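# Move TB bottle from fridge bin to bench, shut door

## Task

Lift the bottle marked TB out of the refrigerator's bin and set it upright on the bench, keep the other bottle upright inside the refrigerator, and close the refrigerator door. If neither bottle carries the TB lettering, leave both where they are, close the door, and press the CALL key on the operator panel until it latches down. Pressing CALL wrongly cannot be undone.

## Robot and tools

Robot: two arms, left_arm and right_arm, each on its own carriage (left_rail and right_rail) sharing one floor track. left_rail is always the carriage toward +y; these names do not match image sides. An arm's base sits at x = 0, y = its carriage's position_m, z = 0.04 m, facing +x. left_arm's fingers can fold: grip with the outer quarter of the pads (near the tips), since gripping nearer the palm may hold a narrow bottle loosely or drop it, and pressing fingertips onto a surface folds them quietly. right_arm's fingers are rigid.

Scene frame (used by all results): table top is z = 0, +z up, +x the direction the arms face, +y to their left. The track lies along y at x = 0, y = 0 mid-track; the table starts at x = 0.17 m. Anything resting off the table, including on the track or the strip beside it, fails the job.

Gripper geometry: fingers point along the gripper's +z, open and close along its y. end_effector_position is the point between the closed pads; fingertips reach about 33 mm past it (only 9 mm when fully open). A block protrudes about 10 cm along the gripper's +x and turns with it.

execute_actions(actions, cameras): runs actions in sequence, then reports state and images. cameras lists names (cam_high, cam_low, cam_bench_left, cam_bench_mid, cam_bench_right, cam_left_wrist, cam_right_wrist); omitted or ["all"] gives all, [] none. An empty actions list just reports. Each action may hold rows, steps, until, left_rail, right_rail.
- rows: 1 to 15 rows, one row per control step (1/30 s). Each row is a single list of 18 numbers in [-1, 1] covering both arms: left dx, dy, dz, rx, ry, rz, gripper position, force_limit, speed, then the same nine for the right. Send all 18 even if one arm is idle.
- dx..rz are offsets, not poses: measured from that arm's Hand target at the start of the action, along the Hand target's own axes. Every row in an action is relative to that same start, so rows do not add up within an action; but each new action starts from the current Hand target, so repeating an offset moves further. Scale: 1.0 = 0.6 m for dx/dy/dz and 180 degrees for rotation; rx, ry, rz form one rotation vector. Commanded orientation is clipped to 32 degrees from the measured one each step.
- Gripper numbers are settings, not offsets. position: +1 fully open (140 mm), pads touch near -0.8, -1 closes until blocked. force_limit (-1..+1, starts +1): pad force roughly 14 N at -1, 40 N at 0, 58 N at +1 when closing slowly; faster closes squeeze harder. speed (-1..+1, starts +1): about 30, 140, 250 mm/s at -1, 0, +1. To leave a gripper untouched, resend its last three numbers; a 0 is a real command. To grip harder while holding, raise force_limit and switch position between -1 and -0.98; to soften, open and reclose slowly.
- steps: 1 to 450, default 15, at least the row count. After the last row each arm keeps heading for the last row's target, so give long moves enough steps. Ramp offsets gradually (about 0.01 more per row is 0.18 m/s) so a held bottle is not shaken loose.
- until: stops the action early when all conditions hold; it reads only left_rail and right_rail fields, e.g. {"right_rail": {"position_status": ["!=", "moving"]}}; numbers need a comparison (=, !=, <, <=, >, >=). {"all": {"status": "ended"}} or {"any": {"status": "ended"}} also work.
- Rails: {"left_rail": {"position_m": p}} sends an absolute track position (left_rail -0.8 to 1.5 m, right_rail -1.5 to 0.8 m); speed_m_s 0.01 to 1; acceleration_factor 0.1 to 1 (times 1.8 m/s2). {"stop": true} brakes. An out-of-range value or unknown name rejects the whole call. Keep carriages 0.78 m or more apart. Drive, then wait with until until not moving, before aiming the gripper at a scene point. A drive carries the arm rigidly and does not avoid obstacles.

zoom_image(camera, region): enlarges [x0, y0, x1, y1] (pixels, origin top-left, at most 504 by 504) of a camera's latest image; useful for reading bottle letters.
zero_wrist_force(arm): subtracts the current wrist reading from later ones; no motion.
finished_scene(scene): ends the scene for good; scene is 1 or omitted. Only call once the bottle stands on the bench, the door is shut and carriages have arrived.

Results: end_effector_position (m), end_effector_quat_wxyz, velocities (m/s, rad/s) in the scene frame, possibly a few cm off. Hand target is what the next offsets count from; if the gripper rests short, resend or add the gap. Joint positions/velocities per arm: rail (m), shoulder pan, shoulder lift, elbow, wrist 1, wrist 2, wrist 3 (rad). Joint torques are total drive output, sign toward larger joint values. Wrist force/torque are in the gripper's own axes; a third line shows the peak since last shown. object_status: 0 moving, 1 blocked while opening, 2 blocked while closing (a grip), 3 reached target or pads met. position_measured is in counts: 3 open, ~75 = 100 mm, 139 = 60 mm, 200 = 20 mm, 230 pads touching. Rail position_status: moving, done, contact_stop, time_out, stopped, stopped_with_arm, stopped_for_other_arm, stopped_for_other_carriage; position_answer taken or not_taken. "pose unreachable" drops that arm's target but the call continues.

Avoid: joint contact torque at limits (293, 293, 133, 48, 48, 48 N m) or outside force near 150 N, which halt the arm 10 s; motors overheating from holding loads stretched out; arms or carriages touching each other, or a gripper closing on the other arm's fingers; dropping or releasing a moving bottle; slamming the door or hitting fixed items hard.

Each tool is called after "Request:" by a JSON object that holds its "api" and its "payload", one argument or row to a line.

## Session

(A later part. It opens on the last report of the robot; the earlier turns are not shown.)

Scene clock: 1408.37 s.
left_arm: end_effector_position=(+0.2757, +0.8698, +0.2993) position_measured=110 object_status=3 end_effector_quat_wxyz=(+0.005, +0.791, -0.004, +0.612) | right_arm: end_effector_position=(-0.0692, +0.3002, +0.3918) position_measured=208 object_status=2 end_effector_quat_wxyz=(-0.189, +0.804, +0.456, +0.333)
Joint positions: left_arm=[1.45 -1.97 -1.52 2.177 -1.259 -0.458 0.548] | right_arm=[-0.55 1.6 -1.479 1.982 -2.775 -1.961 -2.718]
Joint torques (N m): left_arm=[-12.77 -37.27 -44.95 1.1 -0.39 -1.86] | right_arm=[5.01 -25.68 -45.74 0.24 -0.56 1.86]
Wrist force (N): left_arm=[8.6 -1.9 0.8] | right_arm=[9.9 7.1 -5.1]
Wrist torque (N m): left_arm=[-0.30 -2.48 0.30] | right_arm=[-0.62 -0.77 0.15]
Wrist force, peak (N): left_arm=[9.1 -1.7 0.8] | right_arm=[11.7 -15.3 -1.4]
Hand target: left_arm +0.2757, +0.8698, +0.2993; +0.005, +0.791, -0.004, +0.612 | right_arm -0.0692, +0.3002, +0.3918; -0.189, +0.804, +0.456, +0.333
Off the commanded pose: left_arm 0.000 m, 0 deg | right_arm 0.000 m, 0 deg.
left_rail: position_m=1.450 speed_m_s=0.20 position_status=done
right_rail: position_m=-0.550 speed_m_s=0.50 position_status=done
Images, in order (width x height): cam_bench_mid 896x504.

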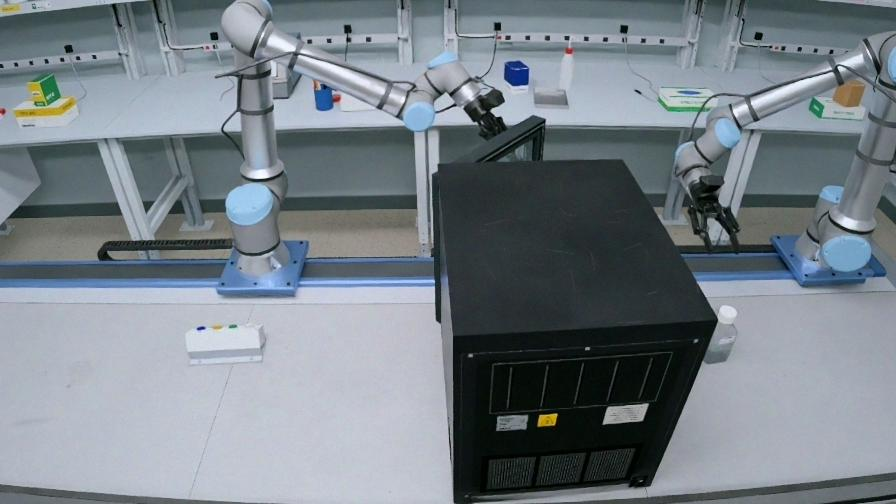

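Request:
{"api": "execute_actions", "payload": {
  "actions": [
    {"rows":[[0,0,0,0,0,0,0.15,0,-1,0.0086,0.0008,0.0086,-0.0039,0,0.0039,-1,-0.6,-1],[0,0,0,0,0,0,0.15,0,-1,0.0172,0.0016,0.0172,-0.0079,0,0.0079,-1,-0.6,-1],[0,0,0,0,0,0,0.15,0,-1,0.026,0.0024,0.026,-0.0118,0,0.0118,-1,-0.6,-1],[0,0,0,0,0,0,0.15,0,-1,0.0346,0.0032,0.0346,-0.0158,0,0.0158,-1,-0.6,-1],[0,0,0,0,0,0,0.15,0,-1,0.0431,0.004,0.0431,-0.0197,0,0.0197,-1,-0.6,-1]],"steps":18},
    {"rows":[[0,0,0,0,0,0,0.15,0,-1,0.0086,0.0008,0.0086,-0.0039,0,0.0039,-1,-0.6,-1],[0,0,0,0,0,0,0.15,0,-1,0.0172,0.0016,0.0172,-0.0079,0,0.0079,-1,-0.6,-1],[0,0,0,0,0,0,0.15,0,-1,0.026,0.0024,0.026,-0.0118,0,0.0118,-1,-0.6,-1],[0,0,0,0,0,0,0.15,0,-1,0.0346,0.0032,0.0346,-0.0158,0,0.0158,-1,-0.6,-1],[0,0,0,0,0,0,0.15,0,-1,0.0431,0.004,0.0431,-0.0197,0,0.0197,-1,-0.6,-1]],"steps":18},
    {"rows":[[0,0,0,0,0,0,0.15,0,-1,0.0086,0.0006,0.0086,-0.0039,0,0.0039,-1,-0.6,-1],[0,0,0,0,0,0,0.15,0,-1,0.0172,0.0012,0.0172,-0.0079,0,0.0079,-1,-0.6,-1],[0,0,0,0,0,0,0.15,0,-1,0.026,0.0018,0.026,-0.0118,0,0.0118,-1,-0.6,-1],[0,0,0,0,0,0,0.15,0,-1,0.0346,0.0024,0.0346,-0.0158,0,0.0158,-1,-0.6,-1],[0,0,0,0,0,0,0.15,0,-1,0.0431,0.003,0.0431,-0.0197,0,0.0197,-1,-0.6,-1]],"steps":25}
  ],
  "cameras": []
}}

Scene clock: 1421.63 s.
left_arm: end_effector_position=(+0.2757, +0.8698, +0.2993) position_measured=110 object_status=3 end_effector_quat_wxyz=(+0.005, +0.791, -0.004, +0.612) | right_arm: end_effector_position=(+0.0003, +0.3850, +0.3919) position_measured=208 object_status=2 end_effector_quat_wxyz=(-0.144, +0.856, +0.347, +0.355)
Joint positions: left_arm=[1.45 -1.97 -1.52 2.177 -1.259 -0.458 0.548] | right_arm=[-0.55 1.569 -1.316 1.768 -2.632 -2.102 -2.513]
Joint torques (N m): left_arm=[-10.8 -35.31 -44.61 1 -0.15 -1.95] | right_arm=[-3.43 -40.37 -45.31 -0.03 -1.81 1.66]
Wrist force (N): left_arm=[8.6 -1.6 0.6] | right_arm=[10.8 3.0 -5.3]
Wrist torque (N m): left_arm=[-0.24 -2.48 0.29] | right_arm=[-0.65 -0.68 0.20]
Wrist force, peak (N): left_arm=[9.1 -1.5 0.6] | right_arm=[14.9 -24.6 -3.8]
Hand target: left_arm +0.2757, +0.8698, +0.2993; +0.005, +0.791, -0.004, +0.612 | right_arm +0.0003, +0.3850, +0.3919; -0.144, +0.856, +0.347, +0.355
Off the commanded pose: left_arm 0.000 m, 0 deg | right_arm 0.000 m, 0 deg.
left_rail: position_m=1.450 speed_m_s=0.20 position_status=done
right_rail: position_m=-0.550 speed_m_s=0.50 position_status=done
No camera images: "cameras" was empty.

Request:
{"api": "execute_actions", "payload": {
  "actions": [
    {"rows":[[0,0,0,0,0,0,0.15,0,-1,0.0086,0.0006,0.0086,-0.0039,0,0.0039,-1,-0.6,-1],[0,0,0,0,0,0,0.15,0,-1,0.0172,0.0012,0.0172,-0.0079,0,0.0079,-1,-0.6,-1],[0,0,0,0,0,0,0.15,0,-1,0.026,0.0018,0.026,-0.0118,0,0.0118,-1,-0.6,-1],[0,0,0,0,0,0,0.15,0,-1,0.0346,0.0024,0.0346,-0.0158,0,0.0158,-1,-0.6,-1],[0,0,0,0,0,0,0.15,0,-1,0.0431,0.003,0.0431,-0.0197,0,0.0197,-1,-0.6,-1]],"steps":18},
    {"rows":[[0,0,0,0,0,0,0.15,0,-1,0.0086,0.0006,0.0086,-0.0039,0,0.0039,-1,-0.6,-1],[0,0,0,0,0,0,0.15,0,-1,0.0172,0.0012,0.0172,-0.0079,0,0.0079,-1,-0.6,-1],[0,0,0,0,0,0,0.15,0,-1,0.026,0.0018,0.026,-0.0118,0,0.0118,-1,-0.6,-1],[0,0,0,0,0,0,0.15,0,-1,0.0346,0.0024,0.0346,-0.0158,0,0.0158,-1,-0.6,-1],[0,0,0,0,0,0,0.15,0,-1,0.0431,0.003,0.0431,-0.0197,0,0.0197,-1,-0.6,-1]],"steps":18},
    {"rows":[[0,0,0,0,0,0,0.15,0,-1,0.0086,0.0004,0.0086,-0.0039,0,0.0039,-1,-0.6,-1],[0,0,0,0,0,0,0.15,0,-1,0.0172,0.0008,0.0172,-0.0079,0,0.0079,-1,-0.6,-1],[0,0,0,0,0,0,0.15,0,-1,0.026,0.0012,0.026,-0.0118,0,0.0118,-1,-0.6,-1],[0,0,0,0,0,0,0.15,0,-1,0.0346,0.0016,0.0346,-0.0158,0,0.0158,-1,-0.6,-1],[0,0,0,0,0,0,0.15,0,-1,0.0431,0.002,0.0431,-0.0197,0,0.0197,-1,-0.6,-1]],"steps":25}
  ],
  "cameras": ["cam_right_wrist"]
}}

Scene clock: 1439.83 s.
left_arm: end_effector_position=(+0.2757, +0.8698, +0.2993) position_measured=110 object_status=3 end_effector_quat_wxyz=(+0.005, +0.791, -0.004, +0.612) | right_arm: end_effector_position=(+0.0883, +0.4503, +0.3919) position_measured=208 object_status=2 end_effector_quat_wxyz=(-0.096, +0.894, +0.232, +0.371)
Joint positions: left_arm=[1.45 -1.97 -1.52 2.177 -1.259 -0.458 0.548] | right_arm=[-0.55 1.512 -1.173 1.549 -2.439 -2.21 -2.303]
Joint torques (N m): left_arm=[-13.07 -38.62 -43.42 0.76 -0.61 -1.65] | right_arm=[-7.11 -52.81 -44.23 0.2 -2.7 1.67]
Wrist force (N): left_arm=[8.8 -1.7 0.7] | right_arm=[11.5 0.6 -5.9]
Wrist torque (N m): left_arm=[-0.26 -2.53 0.30] | right_arm=[-0.60 -0.67 0.23]
Wrist force, peak (N): left_arm=[9.0 -1.7 0.9] | right_arm=[15.5 -32.5 -4.6]
Hand target: left_arm +0.2757, +0.8698, +0.2993; +0.005, +0.791, -0.004, +0.612 | right_arm +0.0883, +0.4503, +0.3919; -0.096, +0.894, +0.232, +0.371
Off the commanded pose: left_arm 0.000 m, 0 deg | right_arm 0.000 m, 0 deg.
left_rail: position_m=1.450 speed_m_s=0.20 position_status=done
right_rail: position_m=-0.550 speed_m_s=0.50 position_status=done
camera_calibration:
cam_right_wrist: T_world_to_cam=[[0.5109, -0.85887, 0.0363916, 0.330677], [-0.786819, -0.484253, -0.382642, 0.42835], [0.346263, 0.166858, -0.92318, 0.439515], [0, 0, 0, 1]] pos_world=[0.0159033, 0.418101, 0.557622]
Images, in order (width x height): cam_right_wrist 896x504.

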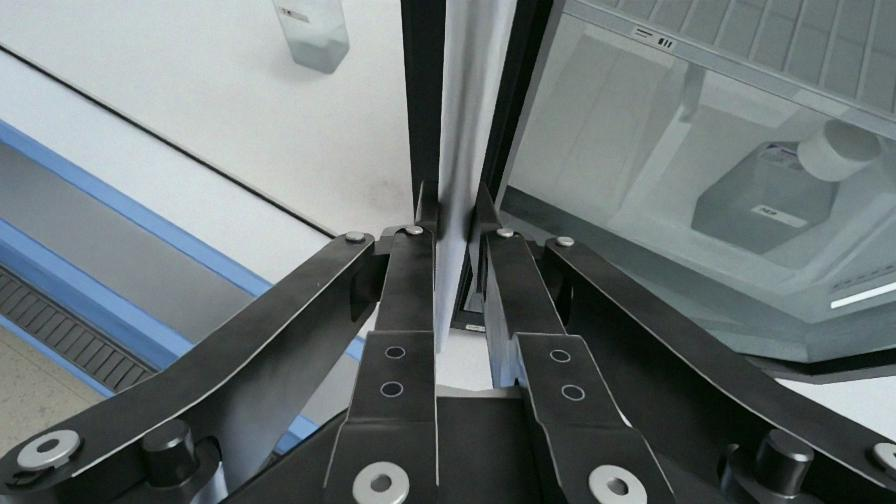

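Request:
{"api": "execute_actions", "payload": {
  "actions": [
    {"rows":[[0,0,0,0,0,0,0.15,0,-1,0.0086,0.0004,0.0086,-0.0039,0,0.0039,-1,-0.6,-1],[0,0,0,0,0,0,0.15,0,-1,0.0172,0.0008,0.0172,-0.0079,0,0.0079,-1,-0.6,-1],[0,0,0,0,0,0,0.15,0,-1,0.026,0.0012,0.026,-0.0118,0,0.0118,-1,-0.6,-1],[0,0,0,0,0,0,0.15,0,-1,0.0346,0.0016,0.0346,-0.0158,0,0.0158,-1,-0.6,-1],[0,0,0,0,0,0,0.15,0,-1,0.0431,0.002,0.0431,-0.0197,0,0.0197,-1,-0.6,-1]],"steps":18},
    {"rows":[[0,0,0,0,0,0,0.15,0,-1,0.0086,0.0004,0.0086,-0.0039,0,0.0039,-1,-0.6,-1],[0,0,0,0,0,0,0.15,0,-1,0.0172,0.0008,0.0172,-0.0079,0,0.0079,-1,-0.6,-1],[0,0,0,0,0,0,0.15,0,-1,0.026,0.0012,0.026,-0.0118,0,0.0118,-1,-0.6,-1],[0,0,0,0,0,0,0.15,0,-1,0.0346,0.0016,0.0346,-0.0158,0,0.0158,-1,-0.6,-1],[0,0,0,0,0,0,0.15,0,-1,0.0431,0.002,0.0431,-0.0197,0,0.0197,-1,-0.6,-1]],"steps":25}
  ],
  "cameras": []
}}

Scene clock: 1451.03 s.
left_arm: end_effector_position=(+0.2757, +0.8698, +0.2993) position_measured=110 object_status=3 end_effector_quat_wxyz=(+0.005, +0.791, -0.004, +0.612) | right_arm: end_effector_position=(+0.1548, +0.4808, +0.3919) position_measured=208 object_status=2 end_effector_quat_wxyz=(-0.063, +0.911, +0.153, +0.377)
Joint positions: left_arm=[1.45 -1.97 -1.52 2.177 -1.259 -0.458 0.548] | right_arm=[-0.55 1.464 -1.086 1.401 -2.288 -2.265 -2.157]
Joint torques (N m): left_arm=[-11.97 -37.29 -44.11 1.15 0.03 -1.54] | right_arm=[-13.23 -63.2 -42.17 1.77 -4.03 1.71]
Wrist force (N): left_arm=[8.6 -1.3 0.8] | right_arm=[11.7 -6.2 -6.4]
Wrist torque (N m): left_arm=[-0.17 -2.48 0.29] | right_arm=[-0.51 -0.68 0.25]
Wrist force, peak (N): left_arm=[8.9 -1.5 0.8] | right_arm=[15.5 -34.4 -4.4]
Hand target: left_arm +0.2757, +0.8698, +0.2993; +0.005, +0.791, -0.004, +0.612 | right_arm +0.1548, +0.4808, +0.3919; -0.063, +0.911, +0.153, +0.377
Off the commanded pose: left_arm 0.000 m, 0 deg | right_arm 0.000 m, 0 deg.
left_rail: position_m=1.450 speed_m_s=0.20 position_status=done
right_rail: position_m=-0.550 speed_m_s=0.50 position_status=done
No camera images: "cameras" was empty.

Request:
{"api": "execute_actions", "payload": {
  "actions": [
    {"rows":[[0,0,0,0,0,0,0.15,0,-1,0.0086,0.0003,0.0086,-0.0039,0,0.0039,-1,-0.6,-1],[0,0,0,0,0,0,0.15,0,-1,0.0172,0.0007,0.0172,-0.0079,0,0.0079,-1,-0.6,-1],[0,0,0,0,0,0,0.15,0,-1,0.026,0.001,0.026,-0.0118,0,0.0118,-1,-0.6,-1],[0,0,0,0,0,0,0.15,0,-1,0.0346,0.0013,0.0346,-0.0158,0,0.0158,-1,-0.6,-1],[0,0,0,0,0,0,0.15,0,-1,0.0431,0.0016,0.0431,-0.0197,0,0.0197,-1,-0.6,-1]],"steps":35}
  ],
  "cameras": []
}}

Request:
{"api": "execute_actions", "payload": {
  "actions": [
    {"rows":[[0,0,0,0,0,0,0.15,0,-1,0.006,0.0001,0.006,-0.0028,0,0.0028,-1,-0.6,-1],[0,0,0,0,0,0,0.15,0,-1,0.012,0.0003,0.012,-0.0055,0,0.0055,-1,-0.6,-1],[0,0,0,0,0,0,0.15,0,-1,0.018,0.0004,0.018,-0.0083,0,0.0083,-1,-0.6,-1],[0,0,0,0,0,0,0.15,0,-1,0.024,0.0005,0.024,-0.011,0,0.011,-1,-0.6,-1],[0,0,0,0,0,0,0.15,0,-1,0.03,0.0007,0.03,-0.0138,0,0.0138,-1,-0.6,-1]],"steps":35}
  ],
  "cameras": ["cam_right_wrist"]
}}

Scene clock: 1466.77 s.
left_arm: end_effector_position=(+0.2757, +0.8698, +0.2993) position_measured=110 object_status=3 end_effector_quat_wxyz=(+0.005, +0.791, -0.004, +0.612) | right_arm: end_effector_position=(+0.1897, +0.4918, +0.3919) position_measured=208 object_status=2 end_effector_quat_wxyz=(-0.047, +0.917, +0.113, +0.380)
Joint positions: left_arm=[1.45 -1.97 -1.52 2.177 -1.259 -0.458 0.548] | right_arm=[-0.55 1.438 -1.045 1.327 -2.207 -2.288 -2.082]
Joint torques (N m): left_arm=[-9.38 -37.94 -43.84 0.44 -0.25 -1.62] | right_arm=[-14.76 -65.76 -41.98 2.53 -5.04 1.93]
Wrist force (N): left_arm=[8.5 -1.8 0.5] | right_arm=[12.5 -12.1 -6.7]
Wrist torque (N m): left_arm=[-0.28 -2.45 0.29] | right_arm=[-0.52 -0.79 0.27]
Wrist force, peak (N): left_arm=[9.0 -1.6 0.7] | right_arm=[13.5 -37.2 -5.3]
Hand target: left_arm +0.2757, +0.8698, +0.2993; +0.005, +0.791, -0.004, +0.612 | right_arm +0.1897, +0.4919, +0.3919; -0.047, +0.917, +0.113, +0.380
Off the commanded pose: left_arm 0.000 m, 0 deg | right_arm 0.000 m, 0 deg.
left_rail: position_m=1.450 speed_m_s=0.20 position_status=done
right_rail: position_m=-0.550 speed_m_s=0.50 position_status=done
No camera images: "cameras" was empty.

Scene clock: 1468.13 s.
left_arm: end_effector_position=(+0.2757, +0.8698, +0.2993) position_measured=110 object_status=3 end_effector_quat_wxyz=(+0.005, +0.791, -0.004, +0.612) | right_arm: end_effector_position=(+0.2145, +0.4976, +0.3919) position_measured=208 object_status=2 end_effector_quat_wxyz=(-0.035, +0.920, +0.084, +0.381)
Joint positions: left_arm=[1.45 -1.97 -1.52 2.177 -1.259 -0.458 0.548] | right_arm=[-0.55 1.419 -1.017 1.276 -2.148 -2.302 -2.028]
Joint torques (N m): left_arm=[-10.88 -35.02 -44.67 0.79 -0.07 -1.22] | right_arm=[-23.98 -67.45 -37.94 5.57 -6.66 2.04]
Wrist force (N): left_arm=[8.5 -1.5 0.7] | right_arm=[12.9 -24.9 -7.1]
Wrist torque (N m): left_arm=[-0.21 -2.46 0.29] | right_arm=[-0.60 -0.83 0.21]
Wrist force, peak (N): left_arm=[8.8 -1.8 0.8] | right_arm=[13.4 -35.2 -6.4]
Hand target: left_arm +0.2757, +0.8698, +0.2993; +0.005, +0.791, -0.004, +0.612 | right_arm +0.2145, +0.4976, +0.3919; -0.035, +0.920, +0.084, +0.381
Off the commanded pose: left_arm 0.000 m, 0 deg | right_arm 0.000 m, 0 deg.
left_rail: position_m=1.450 speed_m_s=0.20 position_status=done
right_rail: position_m=-0.550 speed_m_s=0.50 position_status=done
camera_calibration:
cam_right_wrist: T_world_to_cam=[[0.211011, -0.97681, 0.0362979, 0.42991], [-0.900045, -0.208646, -0.382605, 0.437637], [0.381306, 0.0480641, -0.923199, 0.439543], [0, 0, 0, 1]] pos_world=[0.135577, 0.490125, 0.557622]
Images, in order (width x height): cam_right_wrist 896x504.

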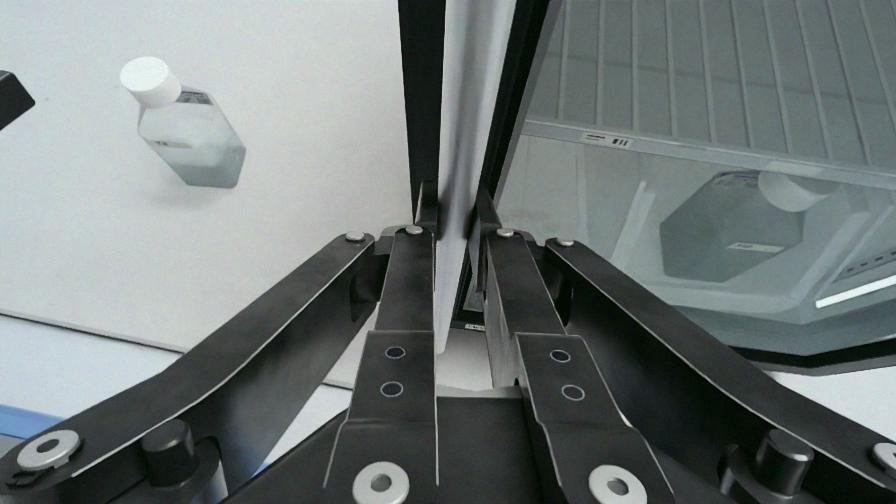

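Request:
{"api": "execute_actions", "payload": {
  "actions": [
    {"rows":[[0,0,0,0,0,0,0.15,0,-1,0,-0.0013,0,0,0,0,-1,-0.6,-1],[0,0,0,0,0,0,0.15,0,-1,0.004,-0.0012,0.004,-0.0017,0,0.0017,-1,-0.6,-1],[0,0,0,0,0,0,0.15,0,-1,0.008,-0.0011,0.008,-0.0035,0,0.0035,-1,-0.6,-1],[0,0,0,0,0,0,0.15,0,-1,0.0115,-0.001,0.0115,-0.0053,0,0.0053,-1,-0.6,-1]],"steps":40}
  ],
  "cameras": ["cam_right_wrist","cam_left_wrist"]
}}

Scene clock: 1477.47 s.
left_arm: end_effector_position=(+0.2757, +0.8698, +0.2993) position_measured=110 object_status=3 end_effector_quat_wxyz=(+0.005, +0.791, -0.004, +0.612) | right_arm: end_effector_position=(+0.2240, +0.5000, +0.3919) position_measured=208 object_status=2 end_effector_quat_wxyz=(-0.031, +0.921, +0.074, +0.382)
Joint positions: left_arm=[1.45 -1.97 -1.52 2.177 -1.259 -0.458 0.548] | right_arm=[-0.55 1.411 -1.005 1.254 -2.124 -2.307 -2.008]
Joint torques (N m): left_arm=[-9.68 -37.15 -44.06 0.29 0.01 -1.33] | right_arm=[-8.26 -70.33 -42.85 2.77 -2.96 2.28]
Wrist force (N): left_arm=[8.3 -1.4 0.6] | right_arm=[16.7 -11.2 -0.5]
Wrist torque (N m): left_arm=[-0.20 -2.41 0.29] | right_arm=[-0.61 -0.71 0.23]
Wrist force, peak (N): left_arm=[9.0 -1.5 0.7] | right_arm=[12.9 -25.3 -7.2]
Hand target: left_arm +0.2757, +0.8698, +0.2993; +0.005, +0.791, -0.004, +0.612 | right_arm +0.2239, +0.5000, +0.3919; -0.031, +0.921, +0.074, +0.382
Off the commanded pose: left_arm 0.000 m, 0 deg | right_arm 0.000 m, 0 deg.
left_rail: position_m=1.450 speed_m_s=0.20 position_status=done
right_rail: position_m=-0.550 speed_m_s=0.50 position_status=done
camera_calibration:
cam_left_wrist: T_world_to_cam=[[-0.00630897, -0.999498, -0.0310622, 0.896513], [-0.568846, 0.0291344, -0.821928, 0.376714], [0.82242, 0.0124841, -0.568744, 0.114426], [0, 0, 0, 1]] pos_world=[0.125842, 0.883659, 0.402558]
cam_right_wrist: T_world_to_cam=[[0.187962, -0.981507, 0.0362671, 0.437818], [-0.904702, -0.187391, -0.38262, 0.437067], [0.38234, 0.0391069, -0.923194, 0.440071], [0, 0, 0, 1]] pos_world=[0.144866, 0.494414, 0.557622]
Images, in order (width x height): cam_left_wrist 896x504, cam_right_wrist 896x504.

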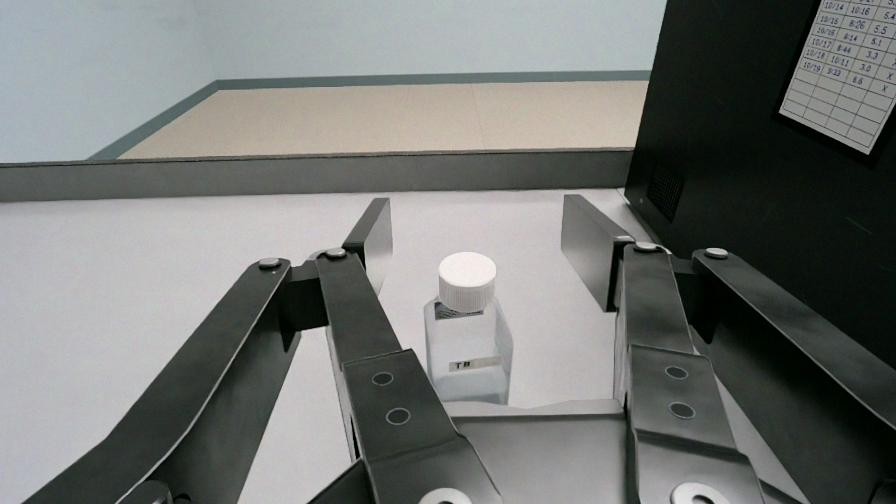

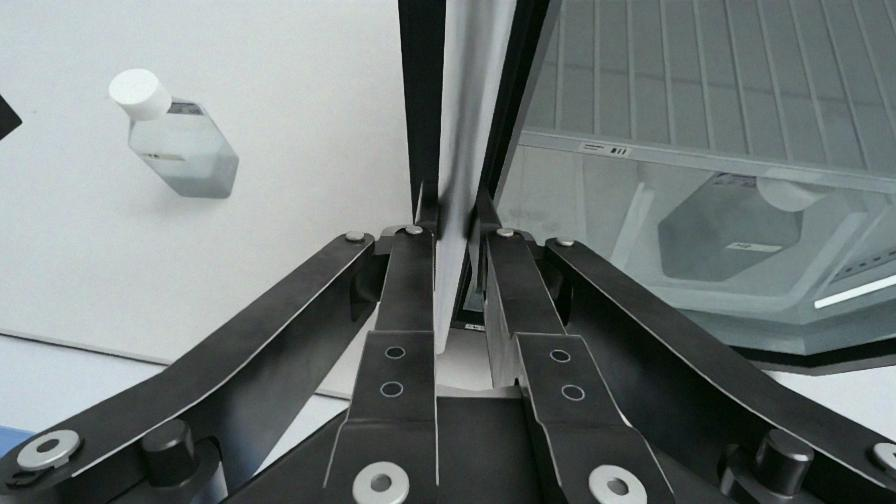

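Request:
{"api": "execute_actions", "payload": {
  "actions": [
    {"rows":[[0,0,0,0,0,0,0.15,0,-1,0.003,0,0.003,0,0,0,-1,-0.6,-1],[0,0,0,0,0,0,0.15,0,-1,0.006,0.0,0.006,0,0,0,-1,-0.6,-1]],"steps":40}
  ],
  "cameras": ["cam_right_wrist"]
}}

Scene clock: 1484.97 s.
left_arm: end_effector_position=(+0.2757, +0.8698, +0.2993) position_measured=110 object_status=3 end_effector_quat_wxyz=(+0.005, +0.791, -0.004, +0.612) | right_arm: end_effector_position=(+0.2290, +0.5008, +0.3919) position_measured=208 object_status=2 end_effector_quat_wxyz=(-0.031, +0.921, +0.074, +0.381)
Joint positions: left_arm=[1.45 -1.97 -1.52 2.177 -1.259 -0.458 0.548] | right_arm=[-0.55 1.407 -1.003 1.253 -2.128 -2.306 -2.014]
Joint torques (N m): left_arm=[-9.29 -38.58 -45.61 0.57 0.23 -1.02] | right_arm=[-29.77 -88.35 -52.8 -7.46 -6.39 -2.95]
Wrist force (N): left_arm=[8.6 -1.6 0.8] | right_arm=[-6.8 -11.4 -7.4]
Wrist torque (N m): left_arm=[-0.23 -2.49 0.29] | right_arm=[-0.69 -0.95 0.36]
Wrist force, peak (N): left_arm=[9.1 -1.6 0.5] | right_arm=[13.6 -15.2 -4.7]
Hand target: left_arm +0.2757, +0.8698, +0.2993; +0.005, +0.791, -0.004, +0.612 | right_arm +0.2290, +0.5008, +0.3919; -0.031, +0.921, +0.074, +0.382
Off the commanded pose: left_arm 0.000 m, 0 deg | right_arm 0.000 m, 0 deg.
left_rail: position_m=1.450 speed_m_s=0.20 position_status=done
right_rail: position_m=-0.550 speed_m_s=0.50 position_status=done
camera_calibration:
cam_right_wrist: T_world_to_cam=[[0.187927, -0.98151, 0.0363591, 0.437619], [-0.904709, -0.187396, -0.382602, 0.441733], [0.382342, 0.039007, -0.923197, 0.438179], [0, 0, 0, 1]] pos_world=[0.149866, 0.495214, 0.557622]
Images, in order (width x height): cam_right_wrist 896x504.

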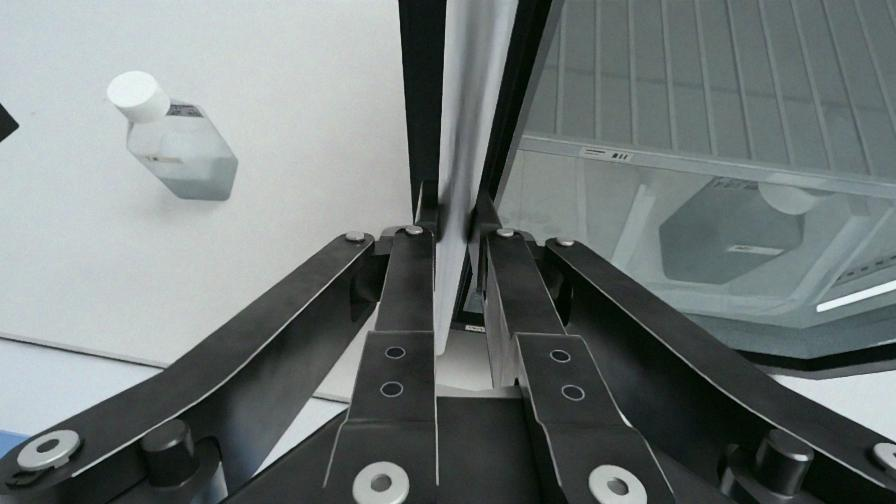

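Request:
{"api": "execute_actions", "payload": {
  "actions": [
    {"rows":[[0,0,0,0,0,0,0.15,0,-1,0,-0.0006,0,0,0,0,-1,-0.6,-1]],"steps":8},
    {"rows":[[0,0,0,0,0,0,0.15,0,-1,0,0,0,0,0,0,0,-0.6,-1]],"steps":70}
  ],
  "cameras": ["cam_right_wrist"]
}}

Scene clock: 1495.60 s.
left_arm: end_effector_position=(+0.2757, +0.8698, +0.2993) position_measured=110 object_status=3 end_effector_quat_wxyz=(+0.005, +0.791, -0.004, +0.612) | right_arm: end_effector_position=(+0.2289, +0.5011, +0.3919) position_measured=129 object_status=3 end_effector_quat_wxyz=(-0.031, +0.921, +0.074, +0.382)
Joint positions: left_arm=[1.45 -1.97 -1.52 2.177 -1.259 -0.458 0.548] | right_arm=[-0.55 1.407 -1.003 1.252 -2.128 -2.306 -2.014]
Joint torques (N m): left_arm=[-10.31 -35.76 -45.11 0.49 0.18 -1.26] | right_arm=[12.15 -79.13 -45.06 -1.48 0.74 1.37]
Wrist force (N): left_arm=[8.7 -1.6 0.8] | right_arm=[6.0 -5.5 1.4]
Wrist torque (N m): left_arm=[-0.24 -2.51 0.30] | right_arm=[-1.21 -1.41 0.13]
Wrist force, peak (N): left_arm=[9.0 -1.7 0.8] | right_arm=[-7.2 -11.2 -8.0]
Hand target: left_arm +0.2757, +0.8698, +0.2993; +0.005, +0.791, -0.004, +0.612 | right_arm +0.2289, +0.5011, +0.3919; -0.031, +0.921, +0.074, +0.382
Off the commanded pose: left_arm 0.000 m, 0 deg | right_arm 0.000 m, 0 deg.
left_rail: position_m=1.450 speed_m_s=0.20 position_status=done
right_rail: position_m=-0.550 speed_m_s=0.50 position_status=done
camera_calibration:
cam_right_wrist: T_world_to_cam=[[0.187873, -0.981525, 0.0362294, 0.438099], [-0.904721, -0.187295, -0.382624, 0.441772], [0.382341, 0.0391071, -0.923194, 0.438112], [0, 0, 0, 1]] pos_world=[0.149866, 0.495614, 0.557622]
Images, in order (width x height): cam_right_wrist 896x504.

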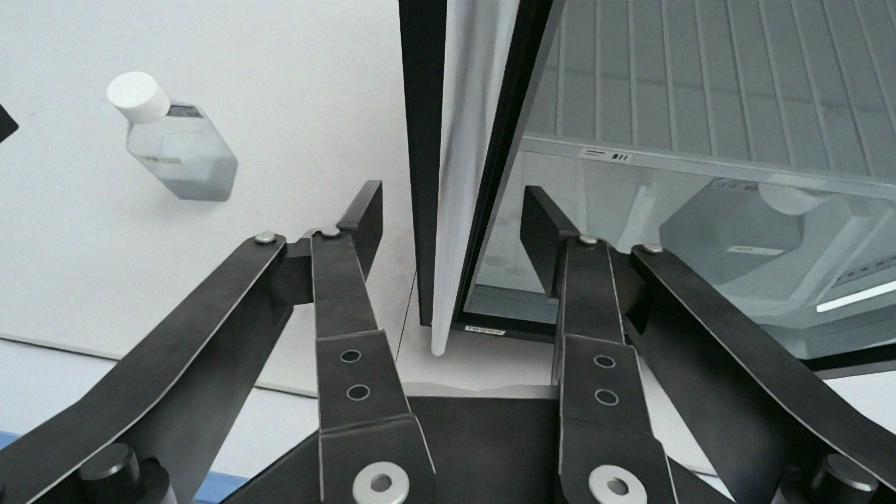

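Request:
{"api": "execute_actions", "payload": {
  "actions": [
    {"rows":[[0,0,0,0,0,0,0.15,0,-1,0,0,-0.01,0,0,0,0,-0.6,-1],[0,0,0,0,0,0,0.15,0,-1,0,0,-0.02,0,0,0,0,-0.6,-1],[0,0,0,0,0,0,0.15,0,-1,0,0,-0.03,0,0,0,0,-0.6,-1],[0,0,0,0,0,0,0.15,0,-1,0,0,-0.05,0,0,0,0,-0.6,-1]],"steps":20},
    {"rows":[[0,0,0,0,0,0,0.15,0,-1,0,0,-0.02,0,0,0,0,-0.6,-1],[0,0,0,0,0,0,0.15,0,-1,0,0,-0.04,0,0,0,0,-0.6,-1],[0,0,0,0,0,0,0.15,0,-1,0,0,-0.06,0,0,0,0,-0.6,-1],[0,0,0,0,0,0,0.15,0,-1,0,0,-0.1,0,0,0,0,-0.6,-1]],"steps":18},
    {"rows":[[0,0,0,0,0,0,0.15,0,-1,-0.01,0.04,-0.04,0,0,0,0,-0.6,-1],[0,0,0,0,0,0,0.15,0,-1,-0.02,0.08,-0.08,0,0,0,0,-0.6,-1],[0,0,0,0,0,0,0.15,0,-1,-0.03,0.11,-0.11,0,0,0,0,-0.6,-1]],"steps":18},
    {"rows":[[0,0,0,0,0,0,0.15,0,-1,-0.01,0.04,-0.04,0,0,0,0,-0.6,-1],[0,0,0,0,0,0,0.15,0,-1,-0.02,0.08,-0.08,0,0,0,0,-0.6,-1],[0,0,0,0,0,0,0.15,0,-1,-0.03,0.12,-0.11,0,0,0,0,-0.6,-1]],"steps":18},
    {"rows":[[0,0,0,0,0,0,0.15,0,-1,-0.01,0.04,-0.02,0,0,0,0,-0.6,-1],[0,0,0,0,0,0,0.15,0,-1,-0.02,0.08,-0.04,0,0,0,0,-0.6,-1],[0,0,0,0,0,0,0.15,0,-1,-0.03,0.12,-0.06,0,0,0,0,-0.6,-1]],"steps":45}
  ]
}}

Scene clock: 1517.17 s.
left_arm: end_effector_position=(+0.2757, +0.8698, +0.2993) position_measured=110 object_status=3 end_effector_quat_wxyz=(+0.005, +0.791, -0.004, +0.612) | right_arm: end_effector_position=(+0.0445, +0.2587, +0.5361) position_measured=129 object_status=3 end_effector_quat_wxyz=(-0.031, +0.921, +0.074, +0.382)
Joint positions: left_arm=[1.45 -1.97 -1.52 2.177 -1.259 -0.458 0.548] | right_arm=[-0.55 1.596 -1.426 1.542 -1.82 -2.347 -1.76]
Joint torques (N m): left_arm=[-10 -38.47 -44.65 -0.04 0.35 -0.8] | right_arm=[14.19 -74.76 -37.41 -1.64 -6.22 2.19]
Wrist force (N): left_arm=[8.6 -1.4 0.5] | right_arm=[6.4 -5.4 1.4]
Wrist torque (N m): left_arm=[-0.18 -2.47 0.29] | right_arm=[-1.20 -1.53 0.00]
Wrist force, peak (N): left_arm=[9.0 -1.7 0.8] | right_arm=[8.5 -10.9 8.6]
Hand target: left_arm +0.2757, +0.8698, +0.2993; +0.005, +0.791, -0.004, +0.612 | right_arm +0.0445, +0.2587, +0.5361; -0.031, +0.921, +0.074, +0.382
Off the commanded pose: left_arm 0.000 m, 0 deg | right_arm 0.000 m, 0 deg.
left_rail: position_m=1.450 speed_m_s=0.20 position_status=done
right_rail: position_m=-0.550 speed_m_s=0.50 position_status=done
camera_calibration:
cam_left_wrist: T_world_to_cam=[[-0.00630897, -0.999498, -0.0310622, 0.896513], [-0.568846, 0.0291344, -0.821928, 0.376714], [0.82242, 0.0124841, -0.568744, 0.114426], [0, 0, 0, 1]] pos_world=[0.125842, 0.883659, 0.402558]
cam_right_wrist: T_world_to_cam=[[0.187962, -0.981507, 0.0362671, 0.22949], [-0.904702, -0.187391, -0.38262, 0.284629], [0.38234, 0.0391069, -0.923194, 0.651262], [0, 0, 0, 1]] pos_world=[-0.0346343, 0.253114, 0.701822]

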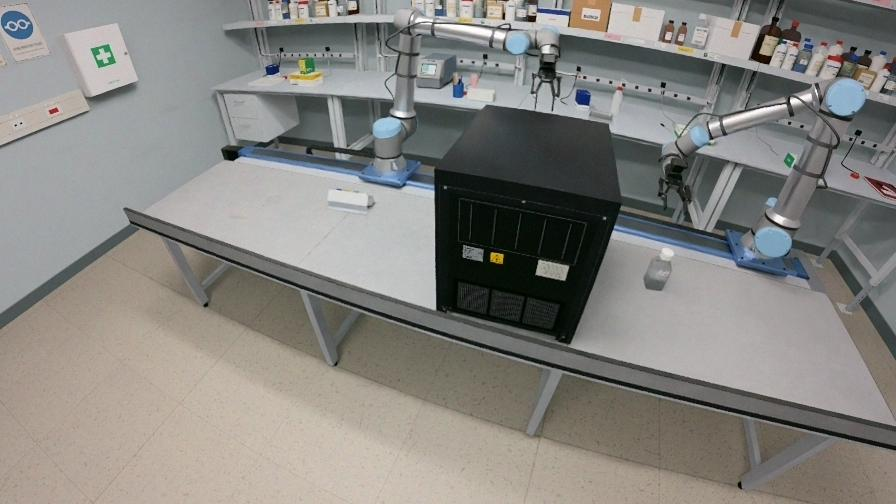

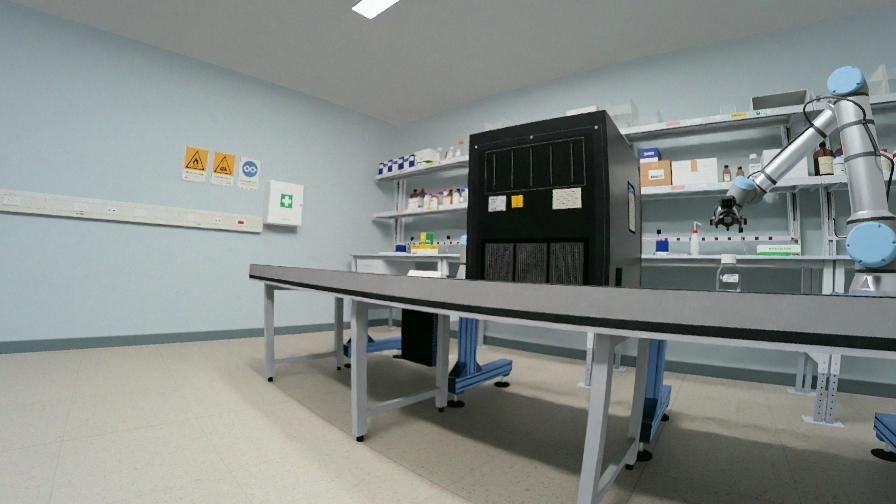

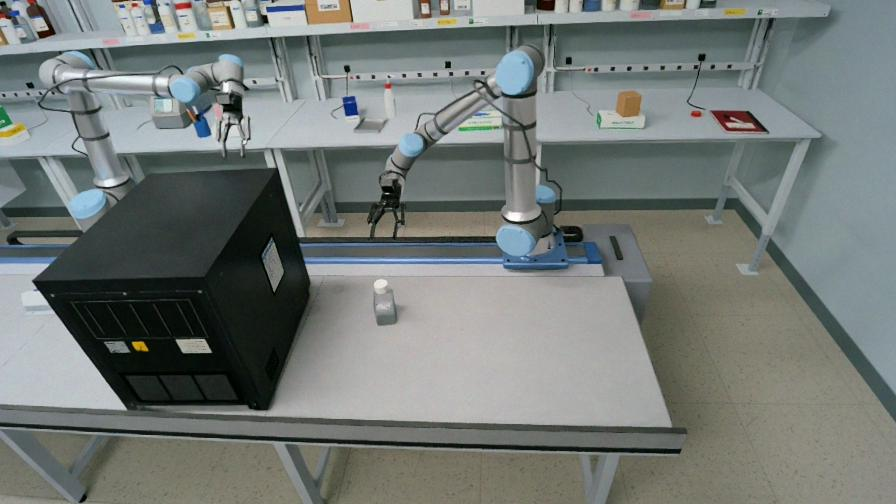

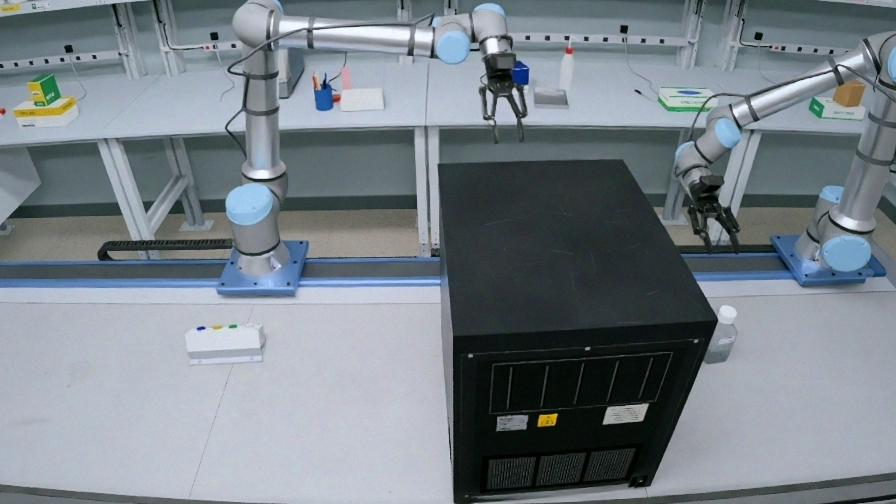

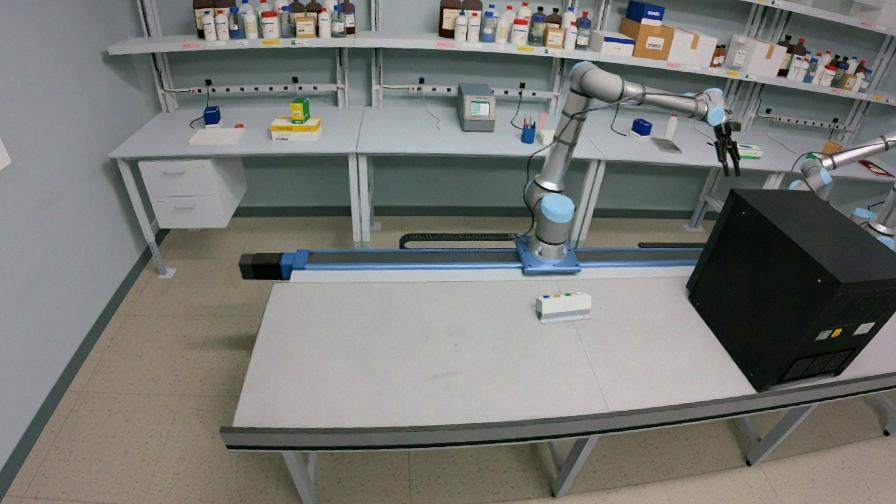

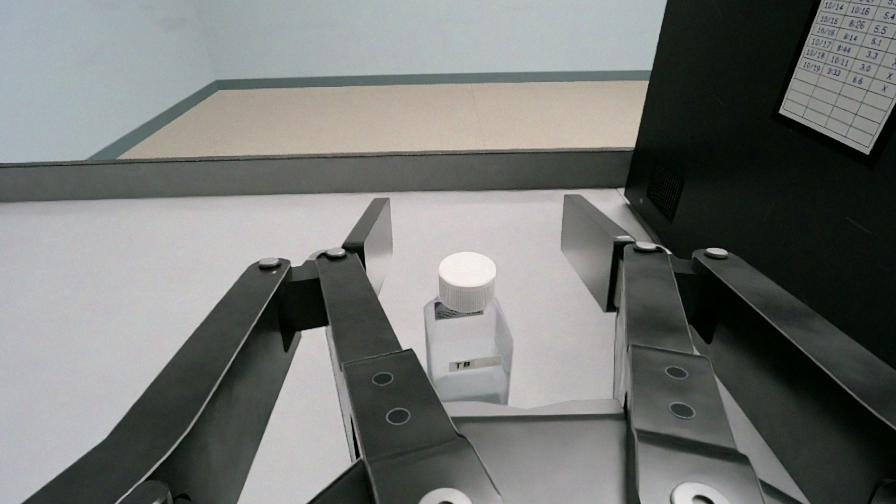

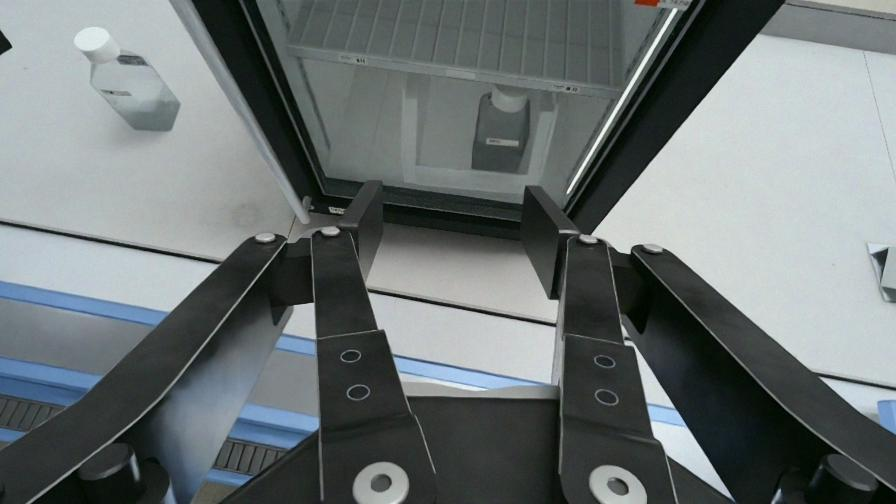

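Request:
{"api": "zoom_image", "payload": {
  "camera": "cam_right_wrist",
  "region": [160, 0, 400, 240]
}}

Request:
{"api": "zoom_image", "payload": {
  "camera": "cam_bench_mid",
  "region": [420, 130, 680, 200]
}}

Scaled by 2.100 from the camera's 896x504 image, which has a finer 1280x720 frame.

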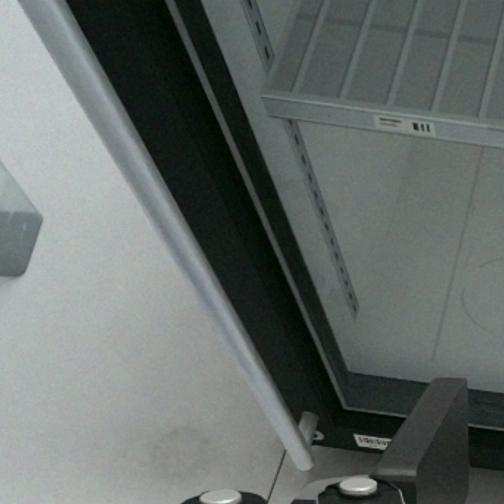

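Scaled by 1.938 from the camera's 896x504 image, which has a finer 1280x720 frame.

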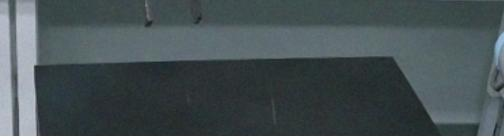

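Request:
{"api": "execute_actions", "payload": {
  "actions": [
    {"rows":[[-0.018,0,-0.067,0,0,0,0.15,0,-1,0,0,0,0,0,0,0,-0.6,-1],[-0.036,0,-0.134,0,0,0,0.15,0,-1,0,0,0,0,0,0,0,-0.6,-1]],"steps":15},
    {"rows":[[-0.018,0,-0.067,0,0,0,0.15,0,-1,0,0,0,0,0,0,0,-0.6,-1],[-0.036,0,-0.134,0,0,0,0.15,0,-1,0,0,0,0,0,0,0,-0.6,-1]],"steps":15},
    {"rows":[[-0.018,0,-0.067,0,0,0,0.15,0,-1,0,0,0,0,0,0,0,-0.6,-1],[-0.036,0,-0.134,0,0,0,0.15,0,-1,0,0,0,0,0,0,0,-0.6,-1]],"steps":15},
    {"rows":[[-0.018,0,-0.067,0,0,0,0.15,0,-1,0,0,0,0,0,0,0,-0.6,-1],[-0.036,0,-0.134,0,0,0,0.15,0,-1,0,0,0,0,0,0,0,-0.6,-1]],"steps":15},
    {"rows":[[-0.018,0,-0.067,0,0,0,0.15,0,-1,0,0,0,0,0,0,0,-0.6,-1],[-0.036,0,-0.134,-0.0805,0,0.0216,0.15,0,-1,0,0,0,0,0,0,0,-0.6,-1]],"steps":20},
    {"rows":[[0,0,0,-0.0805,0,0.0216,0.15,0,-1,0,0,0,0,0,0,0,-0.6,-1]],"steps":20},
    {"rows":[[0,0,0,-0.0805,0,0.0216,0.15,0,-1,0,0,0,0,0,0,0,-0.6,-1]],"steps":40}
  ],
  "cameras": ["cam_left_wrist"]
}}

Scene clock: 1550.53 s.
left_arm: end_effector_position=(-0.1405, +0.8749, +0.2954) position_measured=110 object_status=3 end_effector_quat_wxyz=(+0.236, +0.728, -0.308, +0.565) | right_arm: end_effector_position=(+0.0445, +0.2587, +0.5361) position_measured=129 object_status=3 end_effector_quat_wxyz=(-0.031, +0.921, +0.074, +0.382)
Joint positions: left_arm=[1.45 -2.754 -1.647 2.31 -1.265 -0.459 0.556] | right_arm=[-0.55 1.596 -1.426 1.542 -1.82 -2.347 -1.76]
Joint torques (N m): left_arm=[-11.26 -45.15 -31.1 -4.64 4.16 2.12] | right_arm=[13.44 -78.62 -37.1 -1.62 -5.68 2.42]
Wrist force (N): left_arm=[8.7 -1.5 0.4] | right_arm=[6.0 -5.3 1.6]
Wrist torque (N m): left_arm=[-0.20 -2.52 0.08] | right_arm=[-1.17 -1.44 0.00]
Wrist force, peak (N): left_arm=[11.9 -1.6 12.7] | right_arm=[6.2 -6.0 1.3]
Hand target: left_arm -0.1405, +0.8749, +0.2954; +0.236, +0.728, -0.308, +0.565 | right_arm +0.0445, +0.2587, +0.5361; -0.031, +0.921, +0.074, +0.382
Off the commanded pose: left_arm 0.000 m, 0 deg | right_arm 0.000 m, 0 deg.
left_rail: position_m=1.450 speed_m_s=0.20 position_status=done
right_rail: position_m=-0.550 speed_m_s=0.50 position_status=done
camera_calibration:
cam_left_wrist: T_world_to_cam=[[-0.711145, -0.701992, -0.0384706, 0.54176], [-0.377475, 0.427415, -0.82148, -0.185113], [0.593115, -0.569669, -0.568939, 0.931531], [0, 0, 0, 1]] pos_world=[-0.237111, 0.990096, 0.398759]
Images, in order (width x height): cam_left_wrist 896x504.

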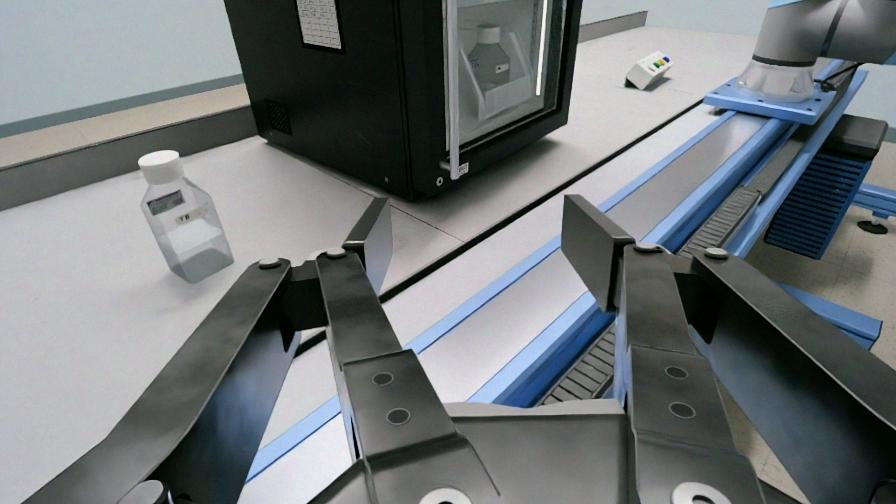

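Request:
{"api": "zoom_image", "payload": {
  "camera": "cam_left_wrist",
  "region": [340, 0, 580, 220]
}}

Request:
{"api": "zoom_image", "payload": {
  "camera": "cam_left_wrist",
  "region": [120, 140, 250, 290]
}}

Scaled by 2.100 from the camera's 896x504 image, which has a finer 1280x720 frame.

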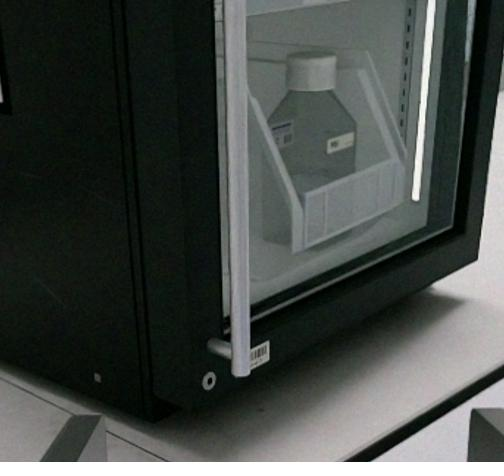

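Scaled by 3.360 from the camera's 896x504 image, which has a finer 1280x720 frame.

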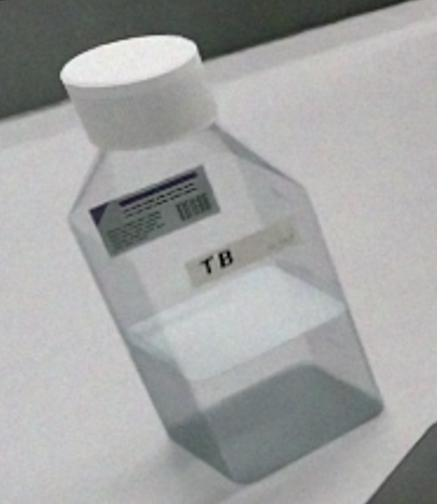

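Request:
{"api": "finished_scene", "payload": {

}}

The scene is finished: the task was done.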